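# Place the green block into the blue tray

## Task

Move the green block so it ends up inside the blue tray, ignoring any sign near it that says otherwise. The task fails if the robot topples or is left leaning, or if anything is knocked or placed outside the work area.

## Robot and tools

Robot: a Rainbow Robotics RB-Y1 simulation. It has a two-wheel drive base with two rear casters (0.58 m wide, 0.10 m ahead of the wheel axle, 0.57 m behind it; sweeps a 0.58 m radius circle when spinning on the spot). It has a folding leg/torso (ankle, knee, hip), a head with head_camera, and two seven-joint arms with grippers. Each wrist has a camera (left_wrist_camera, right_wrist_camera) whose housing sticks out sideways and can strike objects. With the starting arm pose the robot is up to 0.73 m wide.

Frames: all positions are in metres. Base frame: origin on the floor between the drive wheels, x forward, y left, z up. The chest, left_hand and right_hand readings are given in it. A hand point sits midway between the finger pads, 0.03 m behind the tips. The fingers point along the hand's -z and close along its x. The odometry frame is the base frame at scene start. base_odometry counts wheel turns only, so slips and bumps distort it. Its heading is in rad, positive to the left.

Tool move: runs one action and returns state plus images.
- base: one object {x_m_s, turn_rad_s, for_s}. It gives velocities, not a destination: forward speed in m/s (0.005 to 1.5 either sign, or 0), left turn rate in rad/s (0.02 to 1.509 either sign, or 0), and duration in s (0.1 to 5). Travel is roughly speed times duration. The base cannot move sideways and keeps coasting briefly after for_s ends.
- joints: one flat object holding absolute targets by joint name, covering torso, both arms, grippers and head together. Angles are in rad and grippers in m of opening (0 to 0.1). Key ranges: torso_squat_rad 0 to 1.2; torso_shift_rad -0.3 to 0.6; torso_pitch_rad -0.2 to 1.4 (positive bows forward); torso_yaw_rad -1.5 to 1.5 (positive left; raise both arms outward 0.2 rad or more first); shoulder_pitch ±2.356 (negative swings forward and up); left_shoulder_roll_rad 0 to 3.141 and right_shoulder_roll_rad -3.141 to 0 (both lift outward); elbow -2.617 to 0.01 (negative bends); head_pan_rad ±0.523 (positive left); head_tilt_rad -0.35 to 1.57 (positive looks down). Torso combinations are also capped: squat+shift<=1.52; squat-shift+pitch<=1.57; shift+0.5pitch-0.4squat<=0.7; shift+0.3pitch-0.5squat<=0.39.
- target: an absolute hand pose for one hand: side ("left"/"right"), x, y, z in the base frame (m, -3 to 3), and quat_wxyz in the same form the hand lines print. It is solved into joint angles, so the hand follows an arc. Split long moves into short steps. It cannot be combined with base or joints, and is refused while an earlier move is still running.
- min_time_s: 0.1 to 8, the shortest duration for arm, head and torso motions.
- contact_limits: gripper current cap in mA (200 to 672.5, default 672.5). It persists until changed and scales grip force.
- cameras: list from head_camera, left_wrist_camera, right_wrist_camera, all.
- blocking: false returns in about 0.5 s while motion continues. A later move overrides only the parts it names.

Other tools: wait {seconds 0 to 10, cameras} lets time pass and returns early once motions settle. stop {cameras} brakes everything. zoom_image {camera, region [x0,y0,x1,y1] in pixels, at most 504 by 504} magnifies the latest image. finished_scene {scene: 1} ends the scene for good, so the block must already rest in the tray.

Results: "move" says done or the worst status. Hand status: reached (within 10 mm and 2 degrees), short (with distance), or refused (with reason; nothing moved). Joint words: done, off_target (stopped away from target and may still push), time_out, contact_stop (torso only), limit_stop_at_<name> (built-in limit or self-collision guard), not_followed (arm-collision check withheld the command), torque_fault, limit_stop_at_motor_heat. A refused call, or an unrequested stop, cancels the remaining move, wait and finished_scene calls in that reply. on_its_own lists motion you did not command. lidar_m gives 12 sector distances, with sector 1 ahead and counting counter-clockwise; "-" means nothing seen. motor_effort is wheel load in %, and at rest it is normally under 30. Also reported: joint and external torques, wrist force and torque (with uncorrected offsets), and motor temperatures.

Grasping: command an opening at least 0.005 m narrower than the block. off_target or done then both mean it is held. Each arm carries at most 3 kg.

Avoid: driving into furniture. The base does not stop on contact, and a stalled wheel cuts the motors for 2 s. Avoid bowing or squatting fast with arms extended or loaded, braking hard while bowed, and carrying weight far ahead of the wheels; any of these can tip the robot. Don't let the arms collide or squeeze each other, and keep shoulder rolls about 0.5 rad outward when both reach forward. Avoid pushing into fixed objects until torque faults occur (a 10 s freeze) and holding stretched poses until motors overheat. Don't drop the block from height, slam it, or knock items out of the work area. Finish with the robot upright and level.

Each tool is called after "Call:" by a JSON object that holds its "name" and its "arguments".

## Session

Call:
{"name": "move", "arguments": {}}

Scene clock: 0.00 s.
Joint torques (N m): no reading
External joint torques (N m): no reading
Motor temperatures (°C): left_arm=[33 38 37 35 44 46 40] | right_arm=[37 39 33 37 40 38 37]
Wrist force (N): no reading
Wrist torque (N m): no reading
Wrist force, peak (N): no reading
base_odometry: x=+0.000 y=+0.000 heading=+0.000
lidar_m: 2.83 1.96 1.80 1.86 2.53 2.37 2.43 2.58 2.04 2.05 3.20 2.79
base_status: not commanded
joint_positions: torso_squat_rad=+0.350 torso_shift_rad=+0.000 torso_pitch_rad=+0.000 torso_yaw_rad=+0.000 left_shoulder_pitch_rad=-0.011 left_shoulder_roll_rad=+0.017 left_shoulder_yaw_rad=+0.049 left_elbow_rad=-0.154 left_forearm_roll_rad=-0.046 left_wrist_pitch_rad=-0.011 left_hand_roll_rad=+0.002 left_gripper_m=+0.100 right_shoulder_pitch_rad=-0.012 right_shoulder_roll_rad=-0.035 right_shoulder_yaw_rad=-0.038 right_elbow_rad=-0.252 right_forearm_roll_rad=-0.037 right_wrist_pitch_rad=-0.048 right_hand_roll_rad=-0.020 right_gripper_m=+0.099 head_pan_rad=+0.000 head_tilt_rad=+0.400
joint_status: not commanded
wheel_motors_off: 0
motor_effort: left_wheel=+0 right_wheel=+4
chest: x=-0.2280 y=-0.0003 z=+1.2475 quat_wxyz=(+1.000, +0.000, +0.000, +0.000) (m; base frame)
left_hand: x=-0.1427 y=+0.2360 z=+0.5674 quat_wxyz=(+0.996, +0.012, -0.087, +0.000) (m; base frame)
right_hand: x=-0.0864 y=-0.2518 z=+0.5778 quat_wxyz=(+0.987, -0.016, -0.156, -0.043) (m; base frame)
pictures: head_camera, left_wrist_camera, right_wrist_camera

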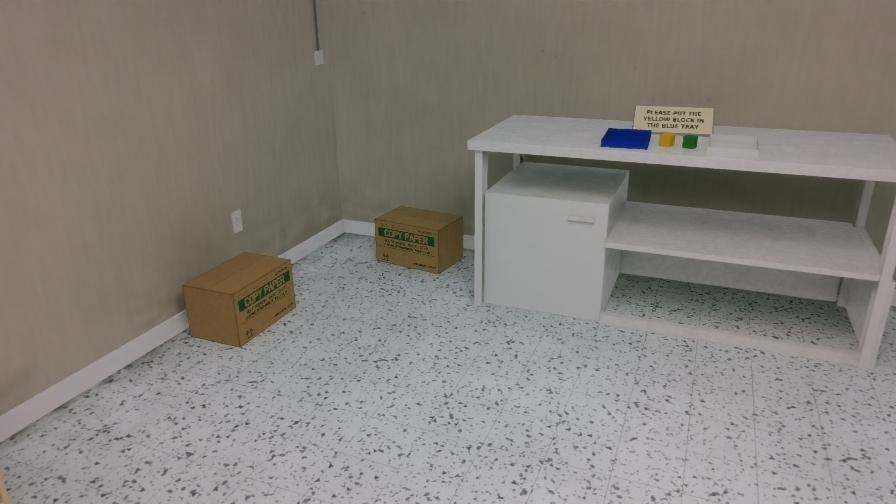

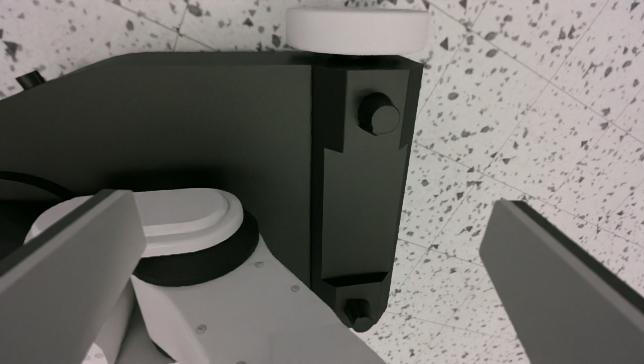

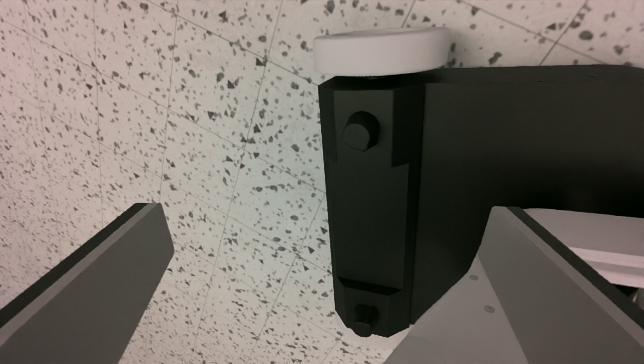

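Call:
{"name": "move", "arguments": {"base": {"turn_rad_s":-0.31,"for_s":1.0}}}

Call:
{"name": "move", "arguments": {"base": {"x_m_s":0.4,"for_s":4.5}, "cameras": ["head_camera"]}}

Scene clock: 2.93 s.
Joint torques (N m): left_arm=[-1.86 1.17 0.19 -0.63 0.07 -0.69 -0.02] | right_arm=[-3.25 -1.38 0.07 -1.36 0.01 -0.95 0.12]
External joint torques (N m): left_arm=[0.23 0.46 0.16 -0.04 0.06 -0.25 -0.02] | right_arm=[0.08 0.34 0.18 0.36 -0.06 -0.25 0.1]
Wrist force (N): left_arm=[-3.0 5.3 -7.3] | right_arm=[-3.8 0.9 -7.5]
Wrist torque (N m): left_arm=[-0.57 0.10 0.52] | right_arm=[-0.11 -0.45 -0.07]
Wrist force, peak (N): left_arm=[-4.2 6.6 -8.3] | right_arm=[-3.9 0.9 -7.7]
move: done
base_odometry: x=+0.000 y=+0.000 heading=-0.309
lidar_m: 2.80 2.67 1.82 1.82 2.42 2.39 2.38 2.59 2.46 2.04 2.66 2.84
base_status: done (sent for 1 of 1 s)
joint_positions: torso_squat_rad=+0.350 torso_shift_rad=+0.000 torso_pitch_rad=+0.000 torso_yaw_rad=+0.000 left_shoulder_pitch_rad=-0.011 left_shoulder_roll_rad=+0.017 left_shoulder_yaw_rad=+0.049 left_elbow_rad=-0.154 left_forearm_roll_rad=-0.046 left_wrist_pitch_rad=-0.011 left_hand_roll_rad=+0.002 left_gripper_m=+0.100 right_shoulder_pitch_rad=-0.012 right_shoulder_roll_rad=-0.035 right_shoulder_yaw_rad=-0.038 right_elbow_rad=-0.252 right_forearm_roll_rad=-0.037 right_wrist_pitch_rad=-0.048 right_hand_roll_rad=-0.020 right_gripper_m=+0.099 head_pan_rad=+0.000 head_tilt_rad=+0.400
joint_status: not commanded
wheel_motors_off: 0
motor_effort: left_wheel=+19(41) right_wheel=+11(64)
chest: x=-0.2280 y=-0.0003 z=+1.2475 quat_wxyz=(+1.000, +0.000, +0.000, +0.000) (m; base frame)
left_hand: x=-0.1427 y=+0.2360 z=+0.5674 quat_wxyz=(+0.996, +0.012, -0.087, +0.000) (m; base frame)
right_hand: x=-0.0864 y=-0.2518 z=+0.5778 quat_wxyz=(+0.987, -0.016, -0.156, -0.043) (m; base frame)
pictures: none

Scene clock: 9.37 s.
Joint torques (N m): left_arm=[-1.56 0.7 0.17 -0.54 0.01 -0.69 -0.02] | right_arm=[-2.84 -1.08 0.36 -1.41 0.08 -0.71 0]
External joint torques (N m): left_arm=[0.53 -0.02 0.13 0.05 0.01 -0.26 -0.01] | right_arm=[0.49 0.64 0.47 0.31 0.01 -0.01 -0.02]
Wrist force (N): left_arm=[-3.7 5.9 -8.3] | right_arm=[-3.9 0.7 -7.5]
Wrist torque (N m): left_arm=[-0.63 0.05 0.50] | right_arm=[-0.09 -0.47 -0.09]
Wrist force, peak (N): left_arm=[-3.3 6.9 -8.6] | right_arm=[-4.1 0.9 -7.6]
move: done
base_odometry: x=+1.714 y=-0.550 heading=-0.311
lidar_m: 0.99 1.07 1.59 1.60 1.83 2.67 4.16 3.38 2.52 2.67 1.38 1.67
base_status: done (sent for 4.5 of 4.5 s)
joint_positions: torso_squat_rad=+0.350 torso_shift_rad=+0.000 torso_pitch_rad=+0.000 torso_yaw_rad=+0.000 left_shoulder_pitch_rad=-0.011 left_shoulder_roll_rad=+0.017 left_shoulder_yaw_rad=+0.049 left_elbow_rad=-0.154 left_forearm_roll_rad=-0.046 left_wrist_pitch_rad=-0.011 left_hand_roll_rad=+0.002 left_gripper_m=+0.100 right_shoulder_pitch_rad=-0.012 right_shoulder_roll_rad=-0.035 right_shoulder_yaw_rad=-0.038 right_elbow_rad=-0.252 right_forearm_roll_rad=-0.037 right_wrist_pitch_rad=-0.048 right_hand_roll_rad=-0.020 right_gripper_m=+0.099 head_pan_rad=+0.000 head_tilt_rad=+0.400
joint_status: not commanded
wheel_motors_off: 0
motor_effort: left_wheel=-17(42) right_wheel=+25(68)
chest: x=-0.2279 y=-0.0003 z=+1.2475 quat_wxyz=(+1.000, +0.000, +0.000, +0.000) (m; base frame)
left_hand: x=-0.1426 y=+0.2360 z=+0.5674 quat_wxyz=(+0.996, +0.012, -0.088, +0.000) (m; base frame)
right_hand: x=-0.0864 y=-0.2518 z=+0.5778 quat_wxyz=(+0.987, -0.016, -0.156, -0.043) (m; base frame)
pictures: head_camera

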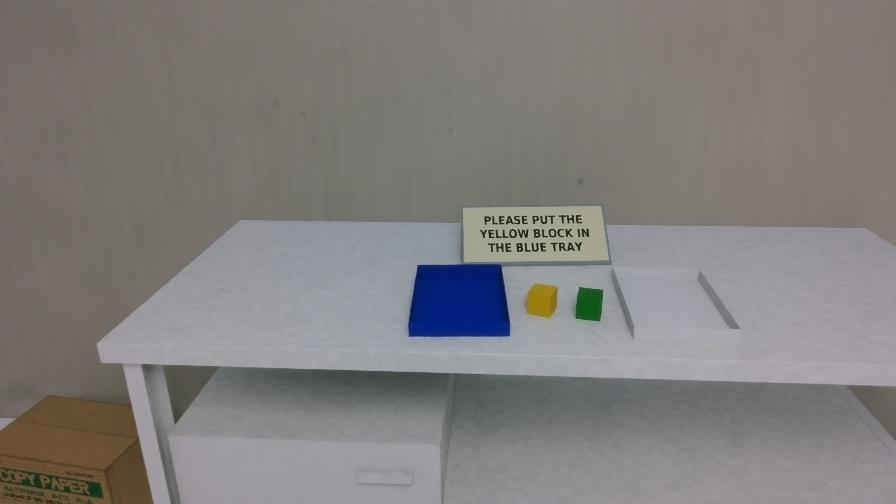

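Call:
{"name": "move", "arguments": {"joints": {"right_shoulder_pitch_rad":0.3,"right_shoulder_roll_rad":-0.3,"right_elbow_rad":-2.0,"right_shoulder_yaw_rad":0,"right_forearm_roll_rad":0,"right_wrist_pitch_rad":0,"right_hand_roll_rad":0}, "min_time_s": 2}}

Call:
{"name": "move", "arguments": {"base": {"x_m_s":0.3,"for_s":2.2}, "joints": {"torso_pitch_rad":0.5,"head_tilt_rad":0.4}, "cameras": ["head_camera"]}}

Scene clock: 12.43 s.
Joint torques (N m): left_arm=[-1.44 1.23 -0.08 -0.47 0.03 -0.68 -0.02] | right_arm=[-5.23 -5.76 -3 -9.24 0.36 -1.83 0.25]
External joint torques (N m): left_arm=[0.66 0.51 -0.11 0.12 0.02 -0.25 -0.02] | right_arm=[1.24 -0.41 0.81 1.45 0.13 0.14 0.2]
Wrist force (N): left_arm=[-4.6 5.6 -8.0] | right_arm=[-7.8 3.1 -0.8]
Wrist torque (N m): left_arm=[-0.54 -0.06 0.59] | right_arm=[-0.28 -0.67 -0.15]
Wrist force, peak (N): left_arm=[-3.8 6.3 -8.6] | right_arm=[-7.9 1.8 -5.4]
move: done
base_odometry: x=+1.714 y=-0.550 heading=-0.311
lidar_m: 1.00 1.07 1.59 1.59 1.83 2.68 4.15 3.40 2.52 2.66 1.39 1.66
base_status: not commanded
joint_positions: torso_squat_rad=+0.350 torso_shift_rad=+0.000 torso_pitch_rad=+0.000 torso_yaw_rad=+0.000 left_shoulder_pitch_rad=-0.011 left_shoulder_roll_rad=+0.017 left_shoulder_yaw_rad=+0.049 left_elbow_rad=-0.154 left_forearm_roll_rad=-0.046 left_wrist_pitch_rad=-0.011 left_hand_roll_rad=+0.002 left_gripper_m=+0.100 right_shoulder_pitch_rad=+0.300 right_shoulder_roll_rad=-0.300 right_shoulder_yaw_rad=+0.000 right_elbow_rad=-2.000 right_forearm_roll_rad=+0.000 right_wrist_pitch_rad=+0.000 right_hand_roll_rad=+0.000 right_gripper_m=+0.099 head_pan_rad=+0.000 head_tilt_rad=+0.400
joint_status: all done
wheel_motors_off: 0
motor_effort: left_wheel=-18(18) right_wheel=+24(25)
chest: x=-0.2279 y=-0.0003 z=+1.2475 quat_wxyz=(+1.000, +0.000, +0.000, +0.000) (m; base frame)
left_hand: x=-0.1426 y=+0.2360 z=+0.5674 quat_wxyz=(+0.996, +0.012, -0.088, +0.000) (m; base frame)
right_hand: x=+0.2067 y=-0.2980 z=+1.0997 quat_wxyz=(+0.651, -0.105, -0.744, +0.108) (m; base frame)
pictures: none

Scene clock: 15.90 s.
Joint torques (N m): left_arm=[11.46 0.77 0.35 4.57 -0.07 0.26 -0.02] | right_arm=[-19.87 -5.5 -10.35 -11.44 0.73 -4.5 0.43]
External joint torques (N m): left_arm=[0.72 0.21 0.22 0.16 -0.07 -0.24 -0.04] | right_arm=[-23.57 -0.76 -6.7 -2.04 0.51 -2.62 0.38]
Wrist force (N): left_arm=[-0.9 6.2 -7.9] | right_arm=[-4.8 17.0 65.7]
Wrist torque (N m): left_arm=[-0.68 0.23 0.47] | right_arm=[-0.33 2.75 -0.89]
Wrist force, peak (N): left_arm=[-3.7 6.5 -7.8] | right_arm=[4.0 19.8 106.3]
move: done
base_odometry: x=+2.341 y=-0.753 heading=-0.314
lidar_m: 0.33 0.36 0.55 1.50 2.04 2.66 4.81 3.00 2.78 1.14 1.23 1.01
base_status: done (sent for 2.2 of 2.2 s)
joint_positions: torso_squat_rad=+0.350 torso_shift_rad=-0.001 torso_pitch_rad=+0.499 torso_yaw_rad=-0.001 left_shoulder_pitch_rad=-0.011 left_shoulder_roll_rad=+0.017 left_shoulder_yaw_rad=+0.049 left_elbow_rad=-0.154 left_forearm_roll_rad=-0.046 left_wrist_pitch_rad=-0.011 left_hand_roll_rad=+0.002 left_gripper_m=+0.100 right_shoulder_pitch_rad=+0.306 right_shoulder_roll_rad=-0.300 right_shoulder_yaw_rad=+0.002 right_elbow_rad=-1.999 right_forearm_roll_rad=+0.000 right_wrist_pitch_rad=+0.001 right_hand_roll_rad=+0.000 right_gripper_m=+0.099 head_pan_rad=+0.000 head_tilt_rad=+0.400
joint_status: all done
wheel_motors_off: 0
motor_effort: left_wheel=-7(25) right_wheel=+46(67)
chest: x=-0.0806 y=-0.0001 z=+1.2098 quat_wxyz=(+0.969, +0.000, +0.247, +0.000) (m; base frame)
left_hand: x=-0.3309 y=+0.2360 z=+0.5716 quat_wxyz=(+0.987, +0.011, +0.161, -0.003) (m; base frame)
right_hand: x=+0.2275 y=-0.2982 z=+0.8700 quat_wxyz=(+0.817, -0.075, -0.557, +0.130) (m; base frame)
pictures: head_camera

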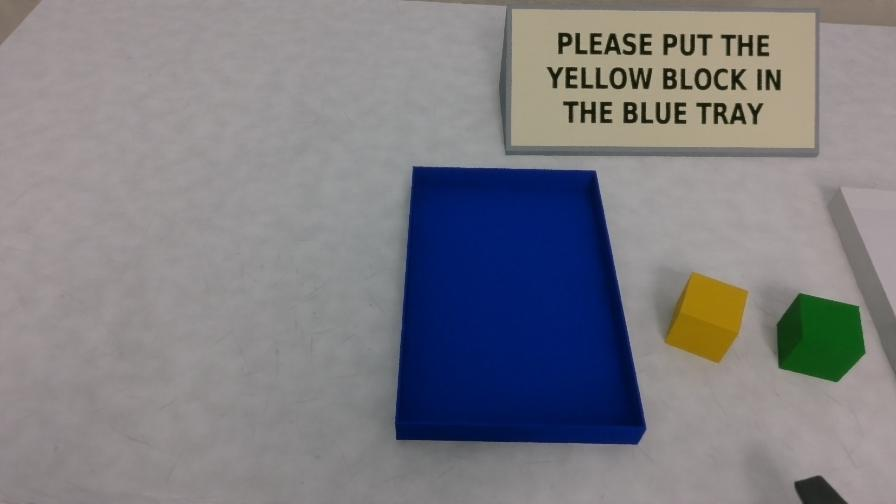

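Call:
{"name": "move", "arguments": {"joints": {"torso_pitch_rad":0.25}, "cameras": ["all"]}}

Scene clock: 17.73 s.
Joint torques (N m): left_arm=[5.31 1.16 0.19 2.08 -0.02 -0.09 -0.06] | right_arm=[-2.71 -5.79 -4.39 -9.27 0.52 -2.19 0.37]
External joint torques (N m): left_arm=[0.83 0.49 0.11 0.1 -0.02 -0.13 -0.07] | right_arm=[-1.25 -0.59 -0.53 1.12 0.29 -0.2 0.32]
Wrist force (N): left_arm=[-2.0 5.4 -7.9] | right_arm=[-7.9 2.9 -2.0]
Wrist torque (N m): left_arm=[-0.50 0.15 0.47] | right_arm=[-0.27 -0.68 -0.16]
Wrist force, peak (N): left_arm=[-2.7 6.0 -9.1] | right_arm=[-52.4 36.9 74.2]
move: done
base_odometry: x=+2.341 y=-0.753 heading=-0.314
lidar_m: 0.34 0.38 0.56 1.49 2.04 2.67 4.81 2.99 2.78 1.13 1.23 1.00
base_status: not commanded
joint_positions: torso_squat_rad=+0.350 torso_shift_rad=+0.000 torso_pitch_rad=+0.250 torso_yaw_rad=+0.000 left_shoulder_pitch_rad=-0.011 left_shoulder_roll_rad=+0.017 left_shoulder_yaw_rad=+0.049 left_elbow_rad=-0.154 left_forearm_roll_rad=-0.046 left_wrist_pitch_rad=-0.011 left_hand_roll_rad=+0.002 left_gripper_m=+0.100 right_shoulder_pitch_rad=+0.300 right_shoulder_roll_rad=-0.300 right_shoulder_yaw_rad=+0.000 right_elbow_rad=-2.000 right_forearm_roll_rad=+0.000 right_wrist_pitch_rad=+0.000 right_hand_roll_rad=+0.000 right_gripper_m=+0.099 head_pan_rad=+0.000 head_tilt_rad=+0.400
joint_status: all done
wheel_motors_off: 0
motor_effort: left_wheel=-12(25) right_wheel=+17(52)
chest: x=-0.1515 y=-0.0003 z=+1.2379 quat_wxyz=(+0.992, +0.000, +0.125, +0.000) (m; base frame)
left_hand: x=-0.2370 y=+0.2360 z=+0.5578 quat_wxyz=(+0.999, +0.012, +0.037, -0.002) (m; base frame)
right_hand: x=+0.2329 y=-0.2979 z=+0.9869 quat_wxyz=(+0.739, -0.090, -0.656, +0.120) (m; base frame)
pictures: head_camera, left_wrist_camera, right_wrist_camera

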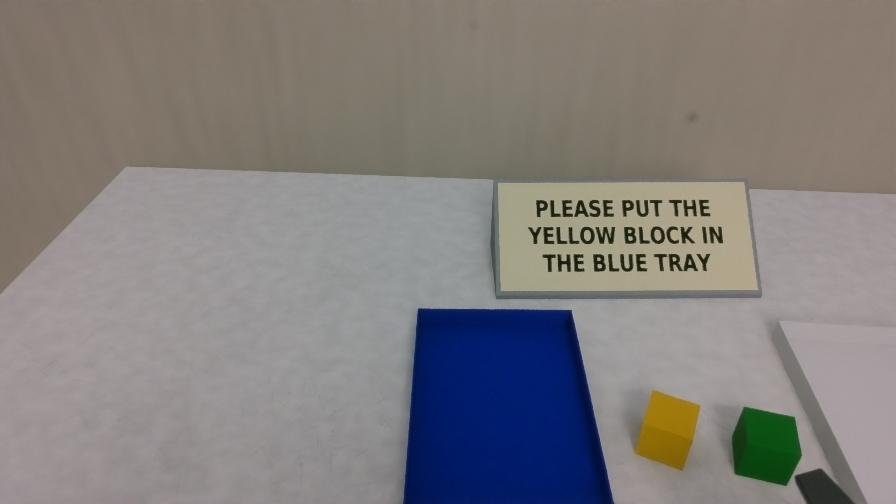

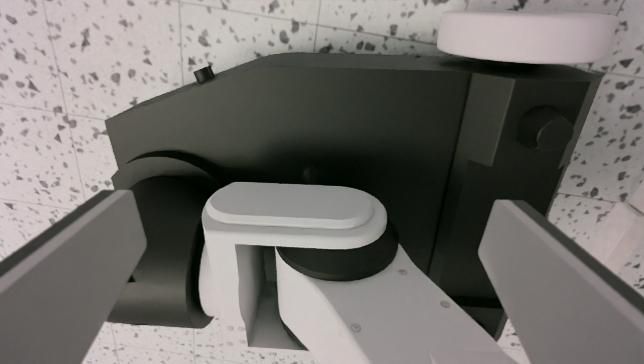

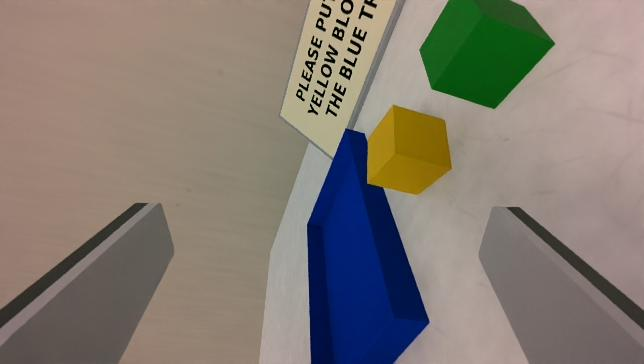

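Call:
{"name": "move", "arguments": {"target": {"side":"right","x":0.3,"y":-0.38,"z":1.12,"quat_wxyz":[0.92,0,-0.39,0]}, "min_time_s": 2}}

Call:
{"name": "move", "arguments": {"target": {"side":"right","x":0.42,"y":-0.38,"z":1.08,"quat_wxyz":[1,0,0,0]}, "min_time_s": 2, "cameras": ["all"]}}

Scene clock: 20.47 s.
Joint torques (N m): left_arm=[5.09 0.87 0.08 2.11 -0.07 -0.16 0] | right_arm=[-10.12 -15.8 -9.53 -3.8 0.49 -1.51 -0.14]
External joint torques (N m): left_arm=[0.61 0.2 -0.01 0.13 -0.08 -0.2 0] | right_arm=[-0.04 -0.08 0.12 0.79 -0.32 -0.11 -0.18]
Wrist force (N): left_arm=[-2.2 5.9 -8.3] | right_arm=[-6.3 1.0 -5.9]
Wrist torque (N m): left_arm=[-0.62 0.11 0.53] | right_arm=[-0.12 -0.58 -0.04]
Wrist force, peak (N): left_arm=[-2.4 6.3 -8.7] | right_arm=[-7.3 1.1 -5.1]
move: done
base_odometry: x=+2.341 y=-0.753 heading=-0.314
lidar_m: 0.34 0.36 0.55 1.50 2.04 2.67 4.81 2.99 2.78 1.13 1.22 1.00
base_status: not commanded
joint_positions: torso_squat_rad=+0.350 torso_shift_rad=+0.000 torso_pitch_rad=+0.250 torso_yaw_rad=+0.000 left_shoulder_pitch_rad=-0.011 left_shoulder_roll_rad=+0.017 left_shoulder_yaw_rad=+0.049 left_elbow_rad=-0.154 left_forearm_roll_rad=-0.046 left_wrist_pitch_rad=-0.011 left_hand_roll_rad=+0.002 left_gripper_m=+0.100 right_shoulder_pitch_rad=-0.225 right_shoulder_roll_rad=-1.024 right_shoulder_yaw_rad=-0.281 right_elbow_rad=-2.134 right_forearm_roll_rad=-0.845 right_wrist_pitch_rad=+1.303 right_hand_roll_rad=-0.418 right_gripper_m=+0.099 head_pan_rad=+0.000 head_tilt_rad=+0.400
joint_status: all done
wheel_motors_off: 0
motor_effort: left_wheel=-12(13) right_wheel=+17(17)
chest: x=-0.1515 y=-0.0003 z=+1.2379 quat_wxyz=(+0.992, +0.000, +0.125, +0.000) (m; base frame)
left_hand: x=-0.2370 y=+0.2360 z=+0.5578 quat_wxyz=(+0.999, +0.012, +0.037, -0.002) (m; base frame)
right_hand: x=+0.2998 y=-0.3800 z=+1.1203 quat_wxyz=(+0.920, +0.000, -0.391, +0.000) (m; base frame)
right_hand_status: reached (checked arc, planned for 2.0 s): 0 mm and 0.1 deg off.
pictures: none

Scene clock: 23.00 s.
Joint torques (N m): left_arm=[5.3 1.23 0.15 2.14 -0.01 -0.15 0.14] | right_arm=[-23.65 -10.48 -0.86 -4.86 0.53 -0.67 -0.14]
External joint torques (N m): left_arm=[0.82 0.56 0.07 0.16 -0.02 -0.19 0.14] | right_arm=[1.88 1.27 0.81 1.74 0.23 -0.26 -0.14]
Wrist force (N): left_arm=[-1.9 5.5 -7.8] | right_arm=[-2.9 1.2 -7.7]
Wrist torque (N m): left_arm=[-0.57 0.17 0.53] | right_arm=[-0.15 -0.41 -0.13]
Wrist force, peak (N): left_arm=[-2.3 5.6 -9.3] | right_arm=[-6.4 1.1 -6.3]
move: short
base_odometry: x=+2.341 y=-0.753 heading=-0.314
lidar_m: 0.34 0.36 0.55 1.49 2.03 2.67 4.82 2.99 2.78 1.13 1.23 1.01
base_status: not commanded
joint_positions: torso_squat_rad=+0.350 torso_shift_rad=+0.000 torso_pitch_rad=+0.250 torso_yaw_rad=+0.000 left_shoulder_pitch_rad=-0.011 left_shoulder_roll_rad=+0.017 left_shoulder_yaw_rad=+0.049 left_elbow_rad=-0.154 left_forearm_roll_rad=-0.046 left_wrist_pitch_rad=-0.011 left_hand_roll_rad=+0.002 left_gripper_m=+0.100 right_shoulder_pitch_rad=-1.567 right_shoulder_roll_rad=-0.746 right_shoulder_yaw_rad=+0.397 right_elbow_rad=-0.267 right_forearm_roll_rad=-0.795 right_wrist_pitch_rad=+1.486 right_hand_roll_rad=+0.181 right_gripper_m=+0.099 head_pan_rad=+0.000 head_tilt_rad=+0.400
joint_status: all done
wheel_motors_off: 0
motor_effort: left_wheel=-12(13) right_wheel=+16(17)
chest: x=-0.1515 y=-0.0003 z=+1.2379 quat_wxyz=(+0.992, +0.000, +0.125, +0.000) (m; base frame)
left_hand: x=-0.2370 y=+0.2360 z=+0.5578 quat_wxyz=(+0.999, +0.012, +0.037, -0.002) (m; base frame)
right_hand: x=+0.4195 y=-0.3798 z=+1.0804 quat_wxyz=(+0.997, -0.023, -0.080, +0.000) (m; base frame)
right_hand_status: short (checked arc, as near as the solve gets, planned for 2.0 s): 1 mm and 9.6 deg off. The place is met; only the turn is off.
pictures: head_camera, left_wrist_camera, right_wrist_camera

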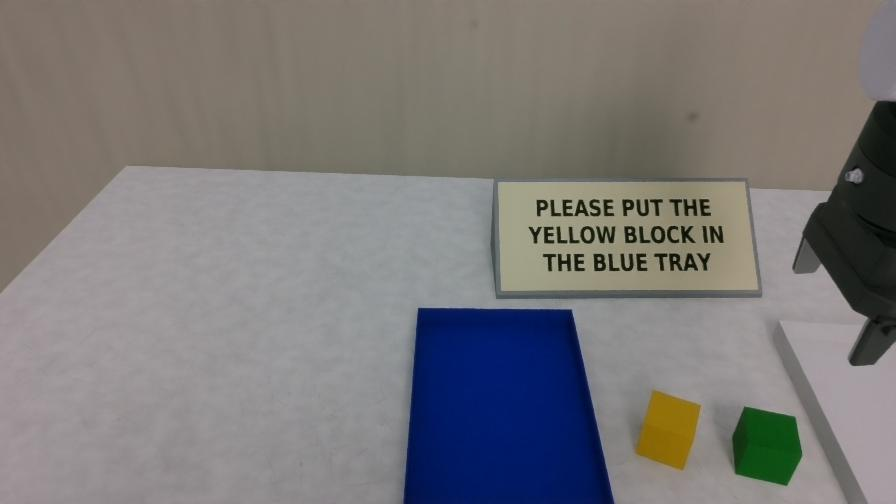

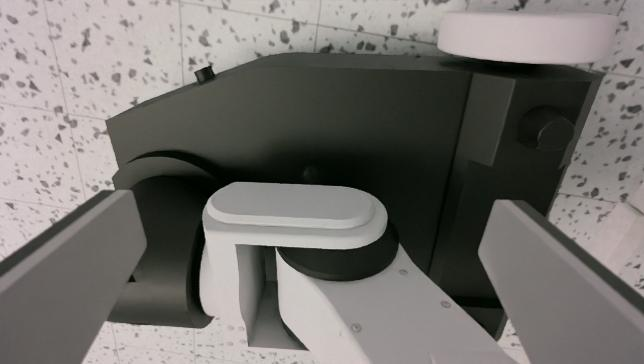

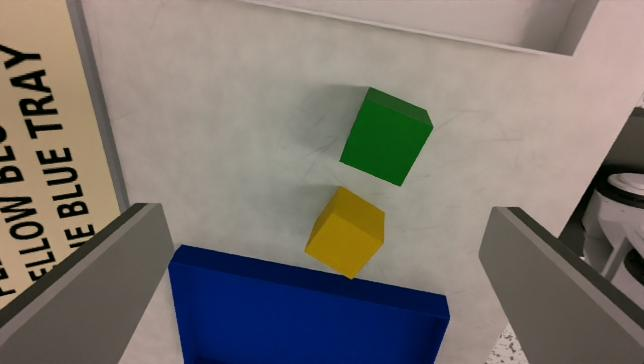

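Call:
{"name": "move", "arguments": {"joints": {"right_shoulder_pitch_rad":-1.95}, "min_time_s": 1.5}}

Call:
{"name": "move", "arguments": {"joints": {"torso_pitch_rad":0.55,"head_tilt_rad":0.45}}}

Call:
{"name": "move", "arguments": {"target": {"side":"right","x":0.42,"y":-0.38,"z":1.0,"quat_wxyz":[1,0,0,0]}, "min_time_s": 2, "cameras": ["head_camera","right_wrist_camera"]}}

Scene clock: 25.47 s.
Joint torques (N m): left_arm=[5.78 1.02 0.15 2.11 0.1 -0.29 -0.03] | right_arm=[-25.37 -6.81 -1.1 -6.15 0.31 -1.26 -0.08]
External joint torques (N m): left_arm=[1.3 0.35 0.07 0.13 0.1 -0.33 -0.03] | right_arm=[0.7 1.33 0.51 1.38 0.19 -0.17 -0.11]
Wrist force (N): left_arm=[-3.0 5.8 -7.8] | right_arm=[-5.1 1.0 -6.8]
Wrist torque (N m): left_arm=[-0.59 0.02 0.53] | right_arm=[-0.13 -0.53 -0.15]
Wrist force, peak (N): left_arm=[-2.4 6.2 -9.2] | right_arm=[-3.8 1.1 -8.1]
move: done
base_odometry: x=+2.341 y=-0.753 heading=-0.314
lidar_m: 0.33 0.37 0.55 1.50 2.03 2.66 4.81 3.00 2.77 1.13 1.22 0.99
base_status: not commanded
joint_positions: torso_squat_rad=+0.350 torso_shift_rad=+0.000 torso_pitch_rad=+0.250 torso_yaw_rad=+0.000 left_shoulder_pitch_rad=-0.011 left_shoulder_roll_rad=+0.017 left_shoulder_yaw_rad=+0.049 left_elbow_rad=-0.154 left_forearm_roll_rad=-0.046 left_wrist_pitch_rad=-0.011 left_hand_roll_rad=+0.002 left_gripper_m=+0.100 right_shoulder_pitch_rad=-1.950 right_shoulder_roll_rad=-0.746 right_shoulder_yaw_rad=+0.397 right_elbow_rad=-0.267 right_forearm_roll_rad=-0.795 right_wrist_pitch_rad=+1.486 right_hand_roll_rad=+0.181 right_gripper_m=+0.099 head_pan_rad=+0.000 head_tilt_rad=+0.400
joint_status: all done
wheel_motors_off: 0
motor_effort: left_wheel=-12(13) right_wheel=+16(16)
chest: x=-0.1515 y=-0.0003 z=+1.2379 quat_wxyz=(+0.992, +0.000, +0.125, +0.000) (m; base frame)
left_hand: x=-0.2370 y=+0.2360 z=+0.5578 quat_wxyz=(+0.999, +0.012, +0.037, -0.002) (m; base frame)
right_hand: x=+0.4826 y=-0.3007 z=+1.2887 quat_wxyz=(+0.964, -0.002, -0.258, +0.057) (m; base frame)
pictures: none

Scene clock: 27.30 s.
Joint torques (N m): left_arm=[12.94 0.57 0.08 4.95 0.01 0.37 0] | right_arm=[-25.15 -8.83 -1.09 -5.91 0.37 -0.7 -0.12]
External joint torques (N m): left_arm=[0.98 0.01 -0.06 0.06 0.02 -0.23 -0.02] | right_arm=[1.12 1.19 0.58 1.2 0.2 -0.18 -0.13]
Wrist force (N): left_arm=[-0.3 6.3 -7.1] | right_arm=[-3.4 0.7 -7.6]
Wrist torque (N m): left_arm=[-0.62 0.20 0.48] | right_arm=[-0.11 -0.44 -0.15]
Wrist force, peak (N): left_arm=[-1.3 5.7 -9.0] | right_arm=[-3.6 0.8 -8.2]
move: done
base_odometry: x=+2.341 y=-0.753 heading=-0.314
lidar_m: 0.34 0.36 0.56 1.50 2.04 2.66 4.82 2.98 2.78 1.14 1.22 1.01
base_status: not commanded
joint_positions: torso_squat_rad=+0.350 torso_shift_rad=+0.000 torso_pitch_rad=+0.550 torso_yaw_rad=+0.000 left_shoulder_pitch_rad=-0.011 left_shoulder_roll_rad=+0.017 left_shoulder_yaw_rad=+0.049 left_elbow_rad=-0.154 left_forearm_roll_rad=-0.046 left_wrist_pitch_rad=-0.011 left_hand_roll_rad=+0.002 left_gripper_m=+0.100 right_shoulder_pitch_rad=-1.950 right_shoulder_roll_rad=-0.746 right_shoulder_yaw_rad=+0.397 right_elbow_rad=-0.267 right_forearm_roll_rad=-0.795 right_wrist_pitch_rad=+1.486 right_hand_roll_rad=+0.181 right_gripper_m=+0.099 head_pan_rad=+0.000 head_tilt_rad=+0.450
joint_status: all done
wheel_motors_off: 0
motor_effort: left_wheel=-11(13) right_wheel=+15(17)
chest: x=-0.0664 y=-0.0003 z=+1.2019 quat_wxyz=(+0.962, +0.000, +0.271, +0.000) (m; base frame)
left_hand: x=-0.3489 y=+0.2360 z=+0.5774 quat_wxyz=(+0.982, +0.011, +0.186, -0.003) (m; base frame)
right_hand: x=+0.5545 y=-0.3006 z=+1.0632 quat_wxyz=(+0.992, +0.007, -0.111, +0.057) (m; base frame)
pictures: none

Scene clock: 29.63 s.
Joint torques (N m): left_arm=[13.39 0.96 0.05 5.03 -0.05 0.28 -0.13] | right_arm=[-17.15 -16.7 -7.64 -4.7 -0.12 -0.29 -0.22]
External joint torques (N m): left_arm=[1.43 0.4 -0.09 0.15 -0.05 -0.33 -0.15] | right_arm=[1.61 0.18 0.1 0.33 -0.37 -0.25 -0.22]
Wrist force (N): left_arm=[-0.9 6.1 -7.3] | right_arm=[-2.1 0.8 -7.9]
Wrist torque (N m): left_arm=[-0.60 0.15 0.56] | right_arm=[-0.14 -0.38 -0.01]
Wrist force, peak (N): left_arm=[-1.2 6.6 -7.7] | right_arm=[-3.1 0.1 -8.1]
move: done
base_odometry: x=+2.341 y=-0.753 heading=-0.314
lidar_m: 0.33 0.36 0.55 1.48 2.02 2.67 4.81 2.99 2.78 1.13 1.23 1.00
base_status: not commanded
joint_positions: torso_squat_rad=+0.350 torso_shift_rad=+0.000 torso_pitch_rad=+0.550 torso_yaw_rad=+0.000 left_shoulder_pitch_rad=-0.011 left_shoulder_roll_rad=+0.017 left_shoulder_yaw_rad=+0.049 left_elbow_rad=-0.154 left_forearm_roll_rad=-0.046 left_wrist_pitch_rad=-0.011 left_hand_roll_rad=+0.002 left_gripper_m=+0.100 right_shoulder_pitch_rad=-1.248 right_shoulder_roll_rad=-1.061 right_shoulder_yaw_rad=+0.214 right_elbow_rad=-1.200 right_forearm_roll_rad=-1.018 right_wrist_pitch_rad=+1.838 right_hand_roll_rad=-0.177 right_gripper_m=+0.099 head_pan_rad=+0.000 head_tilt_rad=+0.450
joint_status: all done
wheel_motors_off: 0
motor_effort: left_wheel=-11(13) right_wheel=+14(15)
chest: x=-0.0664 y=-0.0003 z=+1.2019 quat_wxyz=(+0.962, +0.000, +0.271, +0.000) (m; base frame)
left_hand: x=-0.3489 y=+0.2360 z=+0.5774 quat_wxyz=(+0.982, +0.011, +0.186, -0.003) (m; base frame)
right_hand: x=+0.4201 y=-0.3798 z=+1.0004 quat_wxyz=(+1.000, +0.000, +0.001, +0.000) (m; base frame)
right_hand_status: reached (checked arc, planned for 2.0 s): 0 mm and 0.1 deg off.
pictures: head_camera, right_wrist_camera

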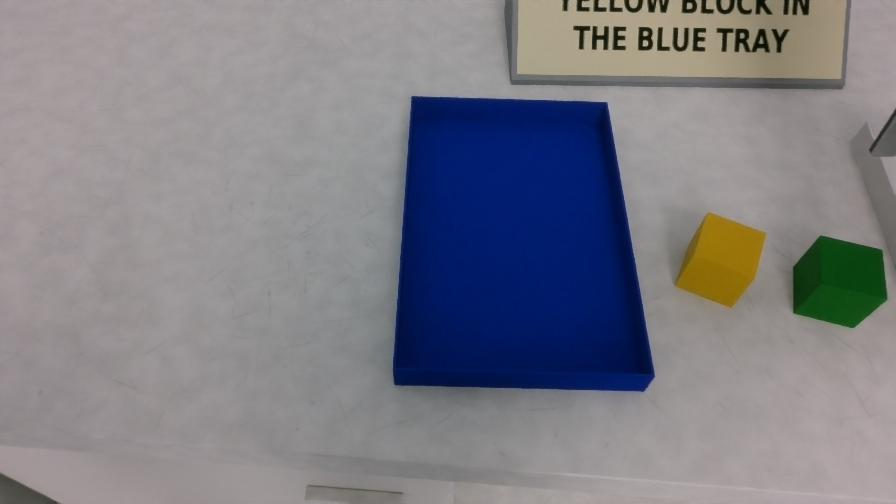

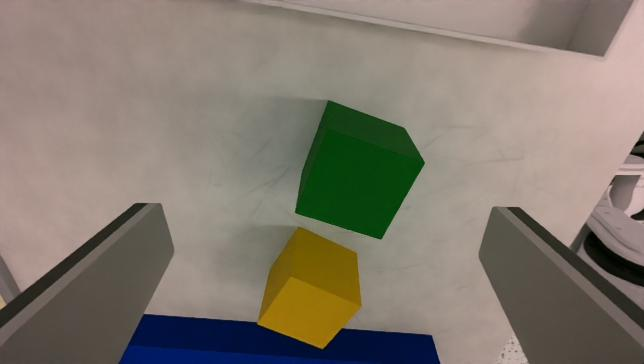

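Call:
{"name": "move", "arguments": {"target": {"side":"right","x":0.397,"y":-0.355,"z":0.95,"quat_wxyz":[0.989,0,0,-0.149]}, "min_time_s": 1.5, "cameras": ["head_camera","right_wrist_camera"]}}

Scene clock: 32.23 s.
Joint torques (N m): left_arm=[13.28 0.87 0.43 5.09 0.07 0.25 0.02] | right_arm=[-15.98 -14.05 -8.52 -4.89 0.41 -0.28 -0.11]
External joint torques (N m): left_arm=[1.32 0.31 0.29 0.2 0.08 -0.35 0] | right_arm=[1.45 2.38 -0.38 0.45 0.17 -0.27 -0.11]
Wrist force (N): left_arm=[-0.4 5.6 -6.5] | right_arm=[-1.8 0.6 -7.7]
Wrist torque (N m): left_arm=[-0.54 0.25 0.51] | right_arm=[-0.11 -0.35 -0.02]
Wrist force, peak (N): left_arm=[0.4 6.9 -8.0] | right_arm=[-2.1 0.7 -8.4]
move: done
base_odometry: x=+2.341 y=-0.753 heading=-0.314
lidar_m: 0.34 0.37 0.55 1.49 2.03 2.66 4.81 2.99 2.78 1.14 1.22 1.01
base_status: not commanded
joint_positions: torso_squat_rad=+0.350 torso_shift_rad=+0.000 torso_pitch_rad=+0.550 torso_yaw_rad=+0.000 left_shoulder_pitch_rad=-0.011 left_shoulder_roll_rad=+0.017 left_shoulder_yaw_rad=+0.049 left_elbow_rad=-0.154 left_forearm_roll_rad=-0.046 left_wrist_pitch_rad=-0.011 left_hand_roll_rad=+0.002 left_gripper_m=+0.100 right_shoulder_pitch_rad=-1.082 right_shoulder_roll_rad=-0.991 right_shoulder_yaw_rad=+0.175 right_elbow_rad=-1.359 right_forearm_roll_rad=-0.976 right_wrist_pitch_rad=+1.793 right_hand_roll_rad=-0.564 right_gripper_m=+0.099 head_pan_rad=+0.000 head_tilt_rad=+0.450
joint_status: all done
wheel_motors_off: 0
motor_effort: left_wheel=-11(13) right_wheel=+15(15)
chest: x=-0.0664 y=-0.0003 z=+1.2019 quat_wxyz=(+0.962, +0.000, +0.271, +0.000) (m; base frame)
left_hand: x=-0.3489 y=+0.2360 z=+0.5774 quat_wxyz=(+0.982, +0.011, +0.186, -0.003) (m; base frame)
right_hand: x=+0.3970 y=-0.3548 z=+0.9510 quat_wxyz=(+0.989, +0.002, +0.003, -0.148) (m; base frame)
right_hand_status: reached (checked arc, planned for 1.5 s): 1 mm and 0.5 deg off.
pictures: head_camera, right_wrist_camera

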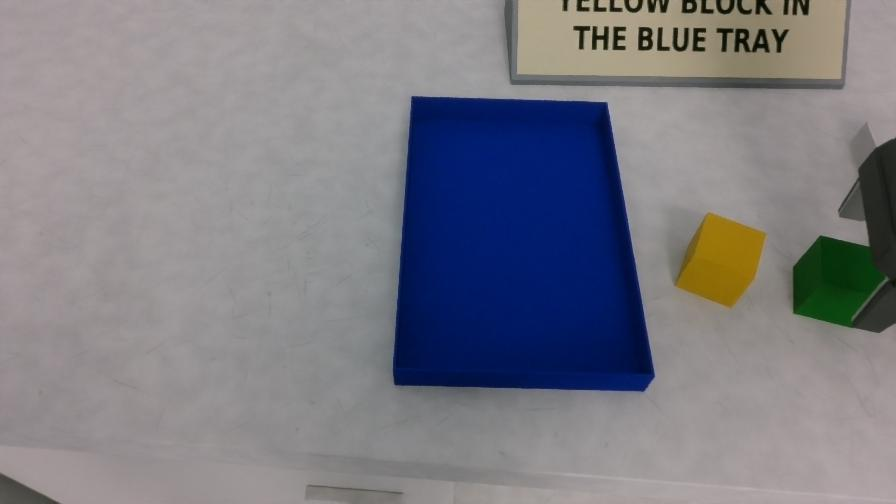

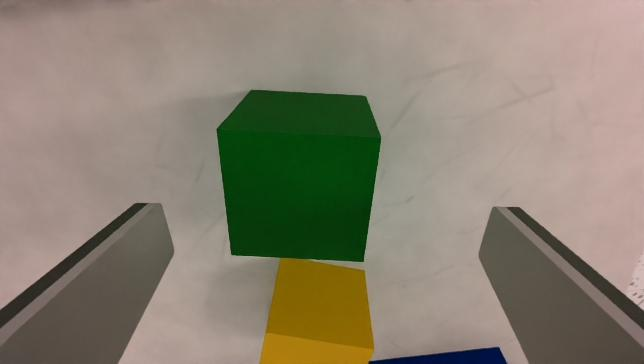

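Call:
{"name": "move", "arguments": {"target": {"side":"right","x":0.402,"y":-0.368,"z":0.93,"quat_wxyz":[0.989,0,0,-0.149]}, "min_time_s": 1.5, "cameras": ["right_wrist_camera","head_camera"]}}

Scene clock: 34.63 s.
Joint torques (N m): left_arm=[12.95 1.09 -0.14 5.15 0 0.25 -0.01] | right_arm=[-15.23 -14.19 -6.08 -4.09 0.53 -0.39 0.11]
External joint torques (N m): left_arm=[0.99 0.53 -0.28 0.26 0 -0.35 -0.03] | right_arm=[2.23 2.59 1.8 1.37 0.28 -0.36 0.11]
Wrist force (N): left_arm=[0.2 6.3 -7.5] | right_arm=[-2.0 0.6 -8.0]
Wrist torque (N m): left_arm=[-0.67 0.28 0.55] | right_arm=[-0.09 -0.37 -0.18]
Wrist force, peak (N): left_arm=[0.4 6.4 -8.6] | right_arm=[-2.0 0.5 -8.2]
move: done
base_odometry: x=+2.341 y=-0.753 heading=-0.314
lidar_m: 0.33 0.37 0.56 1.49 2.04 2.66 4.81 2.99 2.77 1.14 1.22 1.00
base_status: not commanded
joint_positions: torso_squat_rad=+0.350 torso_shift_rad=+0.000 torso_pitch_rad=+0.550 torso_yaw_rad=+0.000 left_shoulder_pitch_rad=-0.011 left_shoulder_roll_rad=+0.017 left_shoulder_yaw_rad=+0.049 left_elbow_rad=-0.154 left_forearm_roll_rad=-0.046 left_wrist_pitch_rad=-0.011 left_hand_roll_rad=+0.002 left_gripper_m=+0.100 right_shoulder_pitch_rad=-1.077 right_shoulder_roll_rad=-0.979 right_shoulder_yaw_rad=+0.188 right_elbow_rad=-1.277 right_forearm_roll_rad=-0.948 right_wrist_pitch_rad=+1.723 right_hand_roll_rad=-0.507 right_gripper_m=+0.099 head_pan_rad=+0.000 head_tilt_rad=+0.450
joint_status: all done
wheel_motors_off: 0
motor_effort: left_wheel=-11(13) right_wheel=+15(15)
chest: x=-0.0664 y=-0.0003 z=+1.2019 quat_wxyz=(+0.962, +0.000, +0.271, +0.000) (m; base frame)
left_hand: x=-0.3489 y=+0.2360 z=+0.5774 quat_wxyz=(+0.982, +0.011, +0.186, -0.003) (m; base frame)
right_hand: x=+0.4022 y=-0.3682 z=+0.9305 quat_wxyz=(+0.989, +0.000, -0.001, -0.149) (m; base frame)
right_hand_status: reached (checked arc, planned for 1.5 s): 1 mm and 0.1 deg off.
pictures: head_camera, right_wrist_camera

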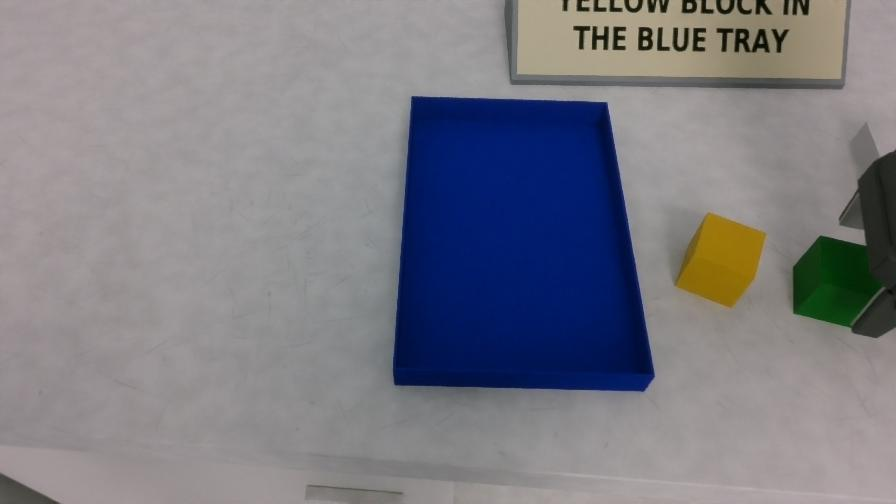

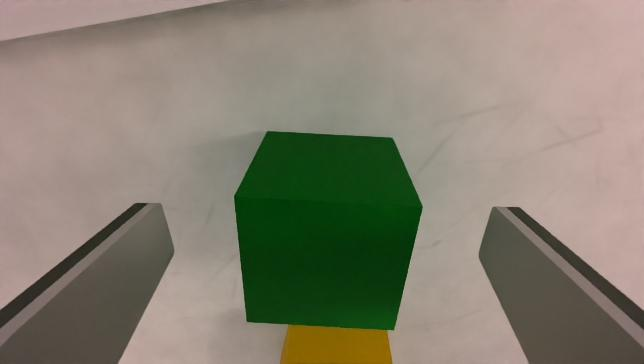

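Call:
{"name": "move", "arguments": {"target": {"side":"right","x":0.405,"y":-0.35,"z":0.90,"quat_wxyz":[0.989,0,0,-0.149]}, "min_time_s": 1.5, "cameras": ["right_wrist_camera"]}}

Scene clock: 36.87 s.
Joint torques (N m): left_arm=[13.06 0.78 0.21 5.02 -0.08 0.27 -0.05] | right_arm=[-18.43 -13.2 -6.02 -4.41 0.59 -0.41 -0.39]
External joint torques (N m): left_arm=[1.09 0.21 0.07 0.13 -0.08 -0.34 -0.07] | right_arm=[-0.57 2.72 1.53 1.32 0.33 -0.38 -0.39]
Wrist force (N): left_arm=[0.0 5.4 -7.7] | right_arm=[-2.2 0.6 -7.8]
Wrist torque (N m): left_arm=[-0.53 0.27 0.51] | right_arm=[-0.11 -0.42 -0.04]
Wrist force, peak (N): left_arm=[-1.2 6.6 -7.9] | right_arm=[-2.3 0.6 -8.1]
move: done
base_odometry: x=+2.341 y=-0.753 heading=-0.314
lidar_m: 0.33 0.37 0.56 1.50 2.03 2.66 4.81 2.99 2.78 1.13 1.23 1.00
base_status: not commanded
joint_positions: torso_squat_rad=+0.350 torso_shift_rad=+0.000 torso_pitch_rad=+0.550 torso_yaw_rad=+0.000 left_shoulder_pitch_rad=-0.011 left_shoulder_roll_rad=+0.017 left_shoulder_yaw_rad=+0.049 left_elbow_rad=-0.154 left_forearm_roll_rad=-0.046 left_wrist_pitch_rad=-0.011 left_hand_roll_rad=+0.002 left_gripper_m=+0.100 right_shoulder_pitch_rad=-1.078 right_shoulder_roll_rad=-0.915 right_shoulder_yaw_rad=+0.230 right_elbow_rad=-1.236 right_forearm_roll_rad=-0.903 right_wrist_pitch_rad=+1.661 right_hand_roll_rad=-0.521 right_gripper_m=+0.099 head_pan_rad=+0.000 head_tilt_rad=+0.450
joint_status: all done
wheel_motors_off: 0
motor_effort: left_wheel=-11(13) right_wheel=+15(15)
chest: x=-0.0664 y=-0.0003 z=+1.2019 quat_wxyz=(+0.962, +0.000, +0.271, +0.000) (m; base frame)
left_hand: x=-0.3489 y=+0.2360 z=+0.5774 quat_wxyz=(+0.982, +0.011, +0.186, -0.003) (m; base frame)
right_hand: x=+0.4050 y=-0.3503 z=+0.9003 quat_wxyz=(+0.989, +0.000, +0.000, -0.149) (m; base frame)
right_hand_status: reached (checked arc, planned for 1.5 s): 0 mm and 0.1 deg off.
pictures: right_wrist_camera

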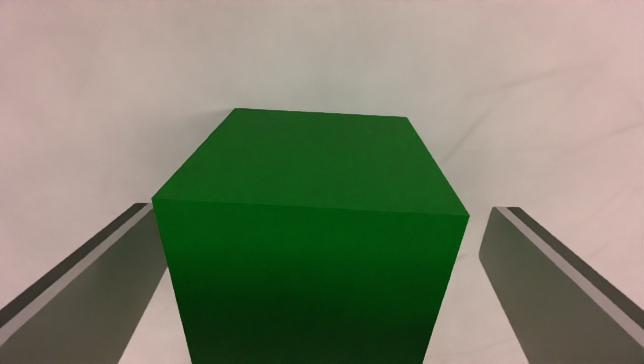

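Call:
{"name": "move", "arguments": {"target": {"side":"right","x":0.405,"y":-0.35,"z":0.905,"quat_wxyz":[0.989,0,0,-0.149]}}}

Call:
{"name": "move", "arguments": {"joints": {"right_gripper_m":0.02}, "contact_limits": {"right_gripper_m":400}, "cameras": ["right_wrist_camera"]}}

Scene clock: 38.20 s.
Joint torques (N m): left_arm=[12.94 1 0.13 4.85 0.03 0.37 0.08] | right_arm=[-17.14 -15.17 -6.8 -4.67 0.33 -0.34 -0.37]
External joint torques (N m): left_arm=[0.98 0.44 -0.01 -0.04 0.03 -0.23 0.06] | right_arm=[0.74 0.77 0.8 1.03 0.08 -0.31 -0.37]
Wrist force (N): left_arm=[-0.6 5.7 -7.6] | right_arm=[-2.0 0.6 -8.0]
Wrist torque (N m): left_arm=[-0.56 0.19 0.59] | right_arm=[-0.10 -0.39 -0.03]
Wrist force, peak (N): left_arm=[0.2 6.7 -7.9] | right_arm=[-2.9 1.0 -8.9]
move: done
base_odometry: x=+2.341 y=-0.753 heading=-0.314
lidar_m: 0.34 0.36 0.55 1.50 2.05 2.67 4.82 2.99 2.78 1.14 1.24 0.99
base_status: not commanded
joint_positions: torso_squat_rad=+0.350 torso_shift_rad=+0.000 torso_pitch_rad=+0.550 torso_yaw_rad=+0.000 left_shoulder_pitch_rad=-0.011 left_shoulder_roll_rad=+0.017 left_shoulder_yaw_rad=+0.049 left_elbow_rad=-0.154 left_forearm_roll_rad=-0.046 left_wrist_pitch_rad=-0.011 left_hand_roll_rad=+0.002 left_gripper_m=+0.100 right_shoulder_pitch_rad=-1.082 right_shoulder_roll_rad=-0.921 right_shoulder_yaw_rad=+0.227 right_elbow_rad=-1.245 right_forearm_roll_rad=-0.908 right_wrist_pitch_rad=+1.674 right_hand_roll_rad=-0.525 right_gripper_m=+0.099 head_pan_rad=+0.000 head_tilt_rad=+0.450
joint_status: all done
wheel_motors_off: 0
motor_effort: left_wheel=-11(12) right_wheel=+15(17)
chest: x=-0.0664 y=-0.0003 z=+1.2019 quat_wxyz=(+0.962, +0.000, +0.271, +0.000) (m; base frame)
left_hand: x=-0.3490 y=+0.2360 z=+0.5774 quat_wxyz=(+0.982, +0.011, +0.186, -0.003) (m; base frame)
right_hand: x=+0.4052 y=-0.3501 z=+0.9051 quat_wxyz=(+0.989, +0.000, +0.000, -0.149) (m; base frame)
right_hand_status: reached (checked arc, planned for 0.1 s): 0 mm and 0.0 deg off.
pictures: none

Scene clock: 39.63 s.
Joint torques (N m): left_arm=[12.89 1 -0.32 5.07 0.01 0.32 0.04] | right_arm=[-17.67 -15.04 -6.76 -4.83 0.33 -0.16 -0.31]
External joint torques (N m): left_arm=[0.93 0.43 -0.46 0.18 0.02 -0.28 0.02] | right_arm=[0.2 0.9 0.83 0.87 0.07 -0.13 -0.31]
Wrist force (N): left_arm=[-0.9 6.1 -7.4] | right_arm=[-2.2 0.6 -7.7]
Wrist torque (N m): left_arm=[-0.66 0.17 0.52] | right_arm=[-0.11 -0.38 -0.08]
Wrist force, peak (N): left_arm=[-0.6 6.4 -8.3] | right_arm=[-1.8 0.9 -8.2]
move: off_target
base_odometry: x=+2.341 y=-0.753 heading=-0.314
lidar_m: 0.33 0.37 0.57 1.49 2.03 2.67 4.82 2.99 2.79 1.12 1.22 1.00
base_status: not commanded
joint_positions: torso_squat_rad=+0.350 torso_shift_rad=+0.000 torso_pitch_rad=+0.550 torso_yaw_rad=+0.000 left_shoulder_pitch_rad=-0.011 left_shoulder_roll_rad=+0.017 left_shoulder_yaw_rad=+0.049 left_elbow_rad=-0.154 left_forearm_roll_rad=-0.046 left_wrist_pitch_rad=-0.011 left_hand_roll_rad=+0.002 left_gripper_m=+0.100 right_shoulder_pitch_rad=-1.082 right_shoulder_roll_rad=-0.921 right_shoulder_yaw_rad=+0.227 right_elbow_rad=-1.245 right_forearm_roll_rad=-0.908 right_wrist_pitch_rad=+1.674 right_hand_roll_rad=-0.525 right_gripper_m=+0.049 head_pan_rad=+0.000 head_tilt_rad=+0.450
joint_status: right_gripper_m off_target (ended at +0.049, target +0.020)
wheel_motors_off: 0
motor_effort: left_wheel=-12(12) right_wheel=+16(16)
contact_limits: right_gripper_m 400 mA
chest: x=-0.0664 y=-0.0003 z=+1.2019 quat_wxyz=(+0.962, +0.000, +0.271, +0.000) (m; base frame)
left_hand: x=-0.3490 y=+0.2360 z=+0.5774 quat_wxyz=(+0.982, +0.011, +0.186, -0.003) (m; base frame)
right_hand: x=+0.4052 y=-0.3501 z=+0.9051 quat_wxyz=(+0.989, +0.000, +0.000, -0.149) (m; base frame)
pictures: right_wrist_camera

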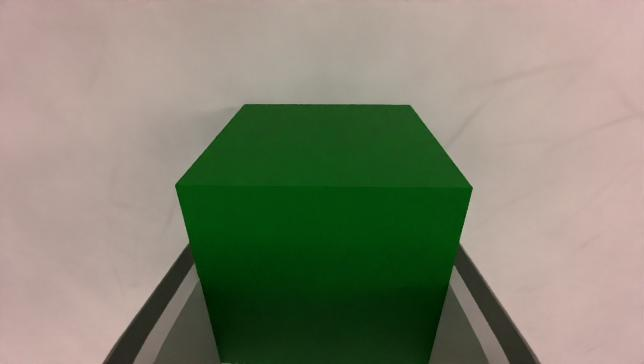

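Call:
{"name": "move", "arguments": {"target": {"side":"right","x":0.405,"y":-0.35,"z":1.03,"quat_wxyz":[0.989,0,0,-0.149]}, "min_time_s": 1.5}}

Call:
{"name": "move", "arguments": {"target": {"side":"right","x":0.41,"y":-0.10,"z":1.03,"quat_wxyz":[0.989,0,0,-0.149]}, "min_time_s": 2.5, "cameras": ["head_camera","right_wrist_camera"]}}

Scene clock: 41.77 s.
Joint torques (N m): left_arm=[12.88 0.87 0.04 4.89 -0.14 0.35 -0.12] | right_arm=[-18.96 -16.92 -8.78 -4 -0.15 -0.16 -0.2]
External joint torques (N m): left_arm=[0.92 0.31 -0.1 0 -0.14 -0.25 -0.14] | right_arm=[-0.65 -0.82 -0.2 0.35 -0.39 -0.13 -0.2]
Wrist force (N): left_arm=[-0.5 5.8 -7.5] | right_arm=[-1.9 0.7 -8.7]
Wrist torque (N m): left_arm=[-0.61 0.21 0.55] | right_arm=[-0.08 -0.37 -0.04]
Wrist force, peak (N): left_arm=[-1.0 6.4 -7.7] | right_arm=[-2.3 0.7 -9.3]
move: done
base_odometry: x=+2.341 y=-0.753 heading=-0.314
lidar_m: 0.33 0.36 0.56 1.50 2.04 2.66 4.81 2.99 2.79 1.14 1.23 1.00
base_status: not commanded
joint_positions: torso_squat_rad=+0.350 torso_shift_rad=+0.000 torso_pitch_rad=+0.550 torso_yaw_rad=+0.000 left_shoulder_pitch_rad=-0.011 left_shoulder_roll_rad=+0.017 left_shoulder_yaw_rad=+0.049 left_elbow_rad=-0.154 left_forearm_roll_rad=-0.046 left_wrist_pitch_rad=-0.011 left_hand_roll_rad=+0.002 left_gripper_m=+0.100 right_shoulder_pitch_rad=-1.243 right_shoulder_roll_rad=-1.102 right_shoulder_yaw_rad=+0.226 right_elbow_rad=-1.388 right_forearm_roll_rad=-1.108 right_wrist_pitch_rad=+1.919 right_hand_roll_rad=-0.639 right_gripper_m=+0.049 head_pan_rad=+0.000 head_tilt_rad=+0.450
joint_status: all done
wheel_motors_off: 0
motor_effort: left_wheel=-11(12) right_wheel=+16(16)
contact_limits: right_gripper_m 400 mA
chest: x=-0.0664 y=-0.0003 z=+1.2019 quat_wxyz=(+0.962, +0.000, +0.271, +0.000) (m; base frame)
left_hand: x=-0.3490 y=+0.2360 z=+0.5774 quat_wxyz=(+0.982, +0.011, +0.186, -0.003) (m; base frame)
right_hand: x=+0.4050 y=-0.3500 z=+1.0299 quat_wxyz=(+0.989, +0.000, +0.000, -0.149) (m; base frame)
right_hand_status: reached (checked arc, planned for 1.5 s): 0 mm and 0.0 deg off.
pictures: none

Scene clock: 44.60 s.
Joint torques (N m): left_arm=[12.89 0.9 0.14 5.13 0.06 0.35 -0.14] | right_arm=[-24.07 -5.91 -7.44 -3.33 -0.01 -0.38 -0.32]
External joint torques (N m): left_arm=[0.93 0.34 0 0.25 0.06 -0.25 -0.16] | right_arm=[-0.32 2.02 1.12 0.99 -0.24 -0.38 -0.32]
Wrist force (N): left_arm=[-0.6 5.9 -7.8] | right_arm=[-2.2 1.0 -8.8]
Wrist torque (N m): left_arm=[-0.60 0.24 0.53] | right_arm=[-0.13 -0.39 -0.03]
Wrist force, peak (N): left_arm=[-1.1 6.5 -8.4] | right_arm=[-2.1 0.8 -9.2]
move: done
base_odometry: x=+2.341 y=-0.753 heading=-0.314
lidar_m: 0.33 0.36 0.56 1.50 2.03 2.66 4.81 2.99 2.78 1.13 1.22 1.00
base_status: not commanded
joint_positions: torso_squat_rad=+0.350 torso_shift_rad=+0.000 torso_pitch_rad=+0.550 torso_yaw_rad=+0.000 left_shoulder_pitch_rad=-0.011 left_shoulder_roll_rad=+0.017 left_shoulder_yaw_rad=+0.049 left_elbow_rad=-0.154 left_forearm_roll_rad=-0.046 left_wrist_pitch_rad=-0.011 left_hand_roll_rad=+0.002 left_gripper_m=+0.100 right_shoulder_pitch_rad=-1.635 right_shoulder_roll_rad=-0.687 right_shoulder_yaw_rad=+0.639 right_elbow_rad=-1.380 right_forearm_roll_rad=-1.108 right_wrist_pitch_rad=+1.914 right_hand_roll_rad=-1.199 right_gripper_m=+0.049 head_pan_rad=+0.000 head_tilt_rad=+0.450
joint_status: all done
wheel_motors_off: 0
motor_effort: left_wheel=-11(12) right_wheel=+16(16)
contact_limits: right_gripper_m 400 mA
chest: x=-0.0664 y=-0.0003 z=+1.2019 quat_wxyz=(+0.962, +0.000, +0.271, +0.000) (m; base frame)
left_hand: x=-0.3490 y=+0.2360 z=+0.5774 quat_wxyz=(+0.982, +0.011, +0.186, -0.003) (m; base frame)
right_hand: x=+0.4097 y=-0.1003 z=+1.0302 quat_wxyz=(+0.989, +0.000, -0.001, -0.149) (m; base frame)
right_hand_status: reached (checked arc, planned for 2.5 s): 0 mm and 0.1 deg off.
pictures: head_camera, right_wrist_camera

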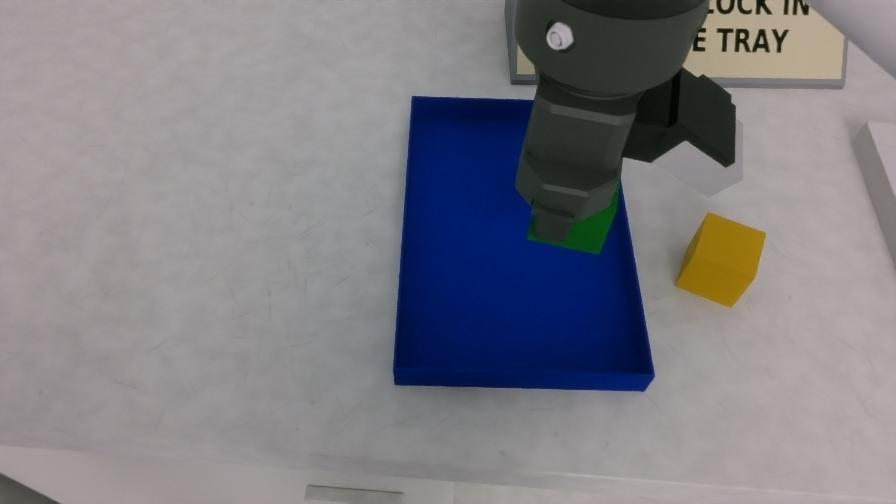

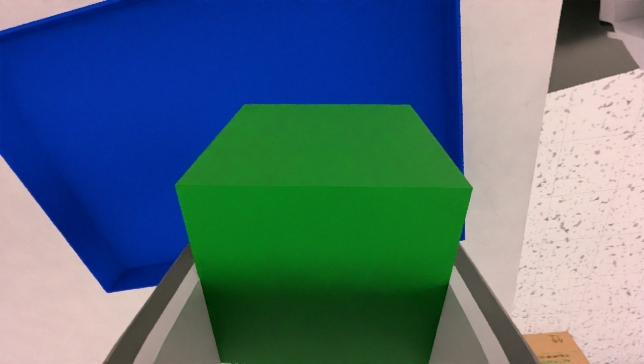

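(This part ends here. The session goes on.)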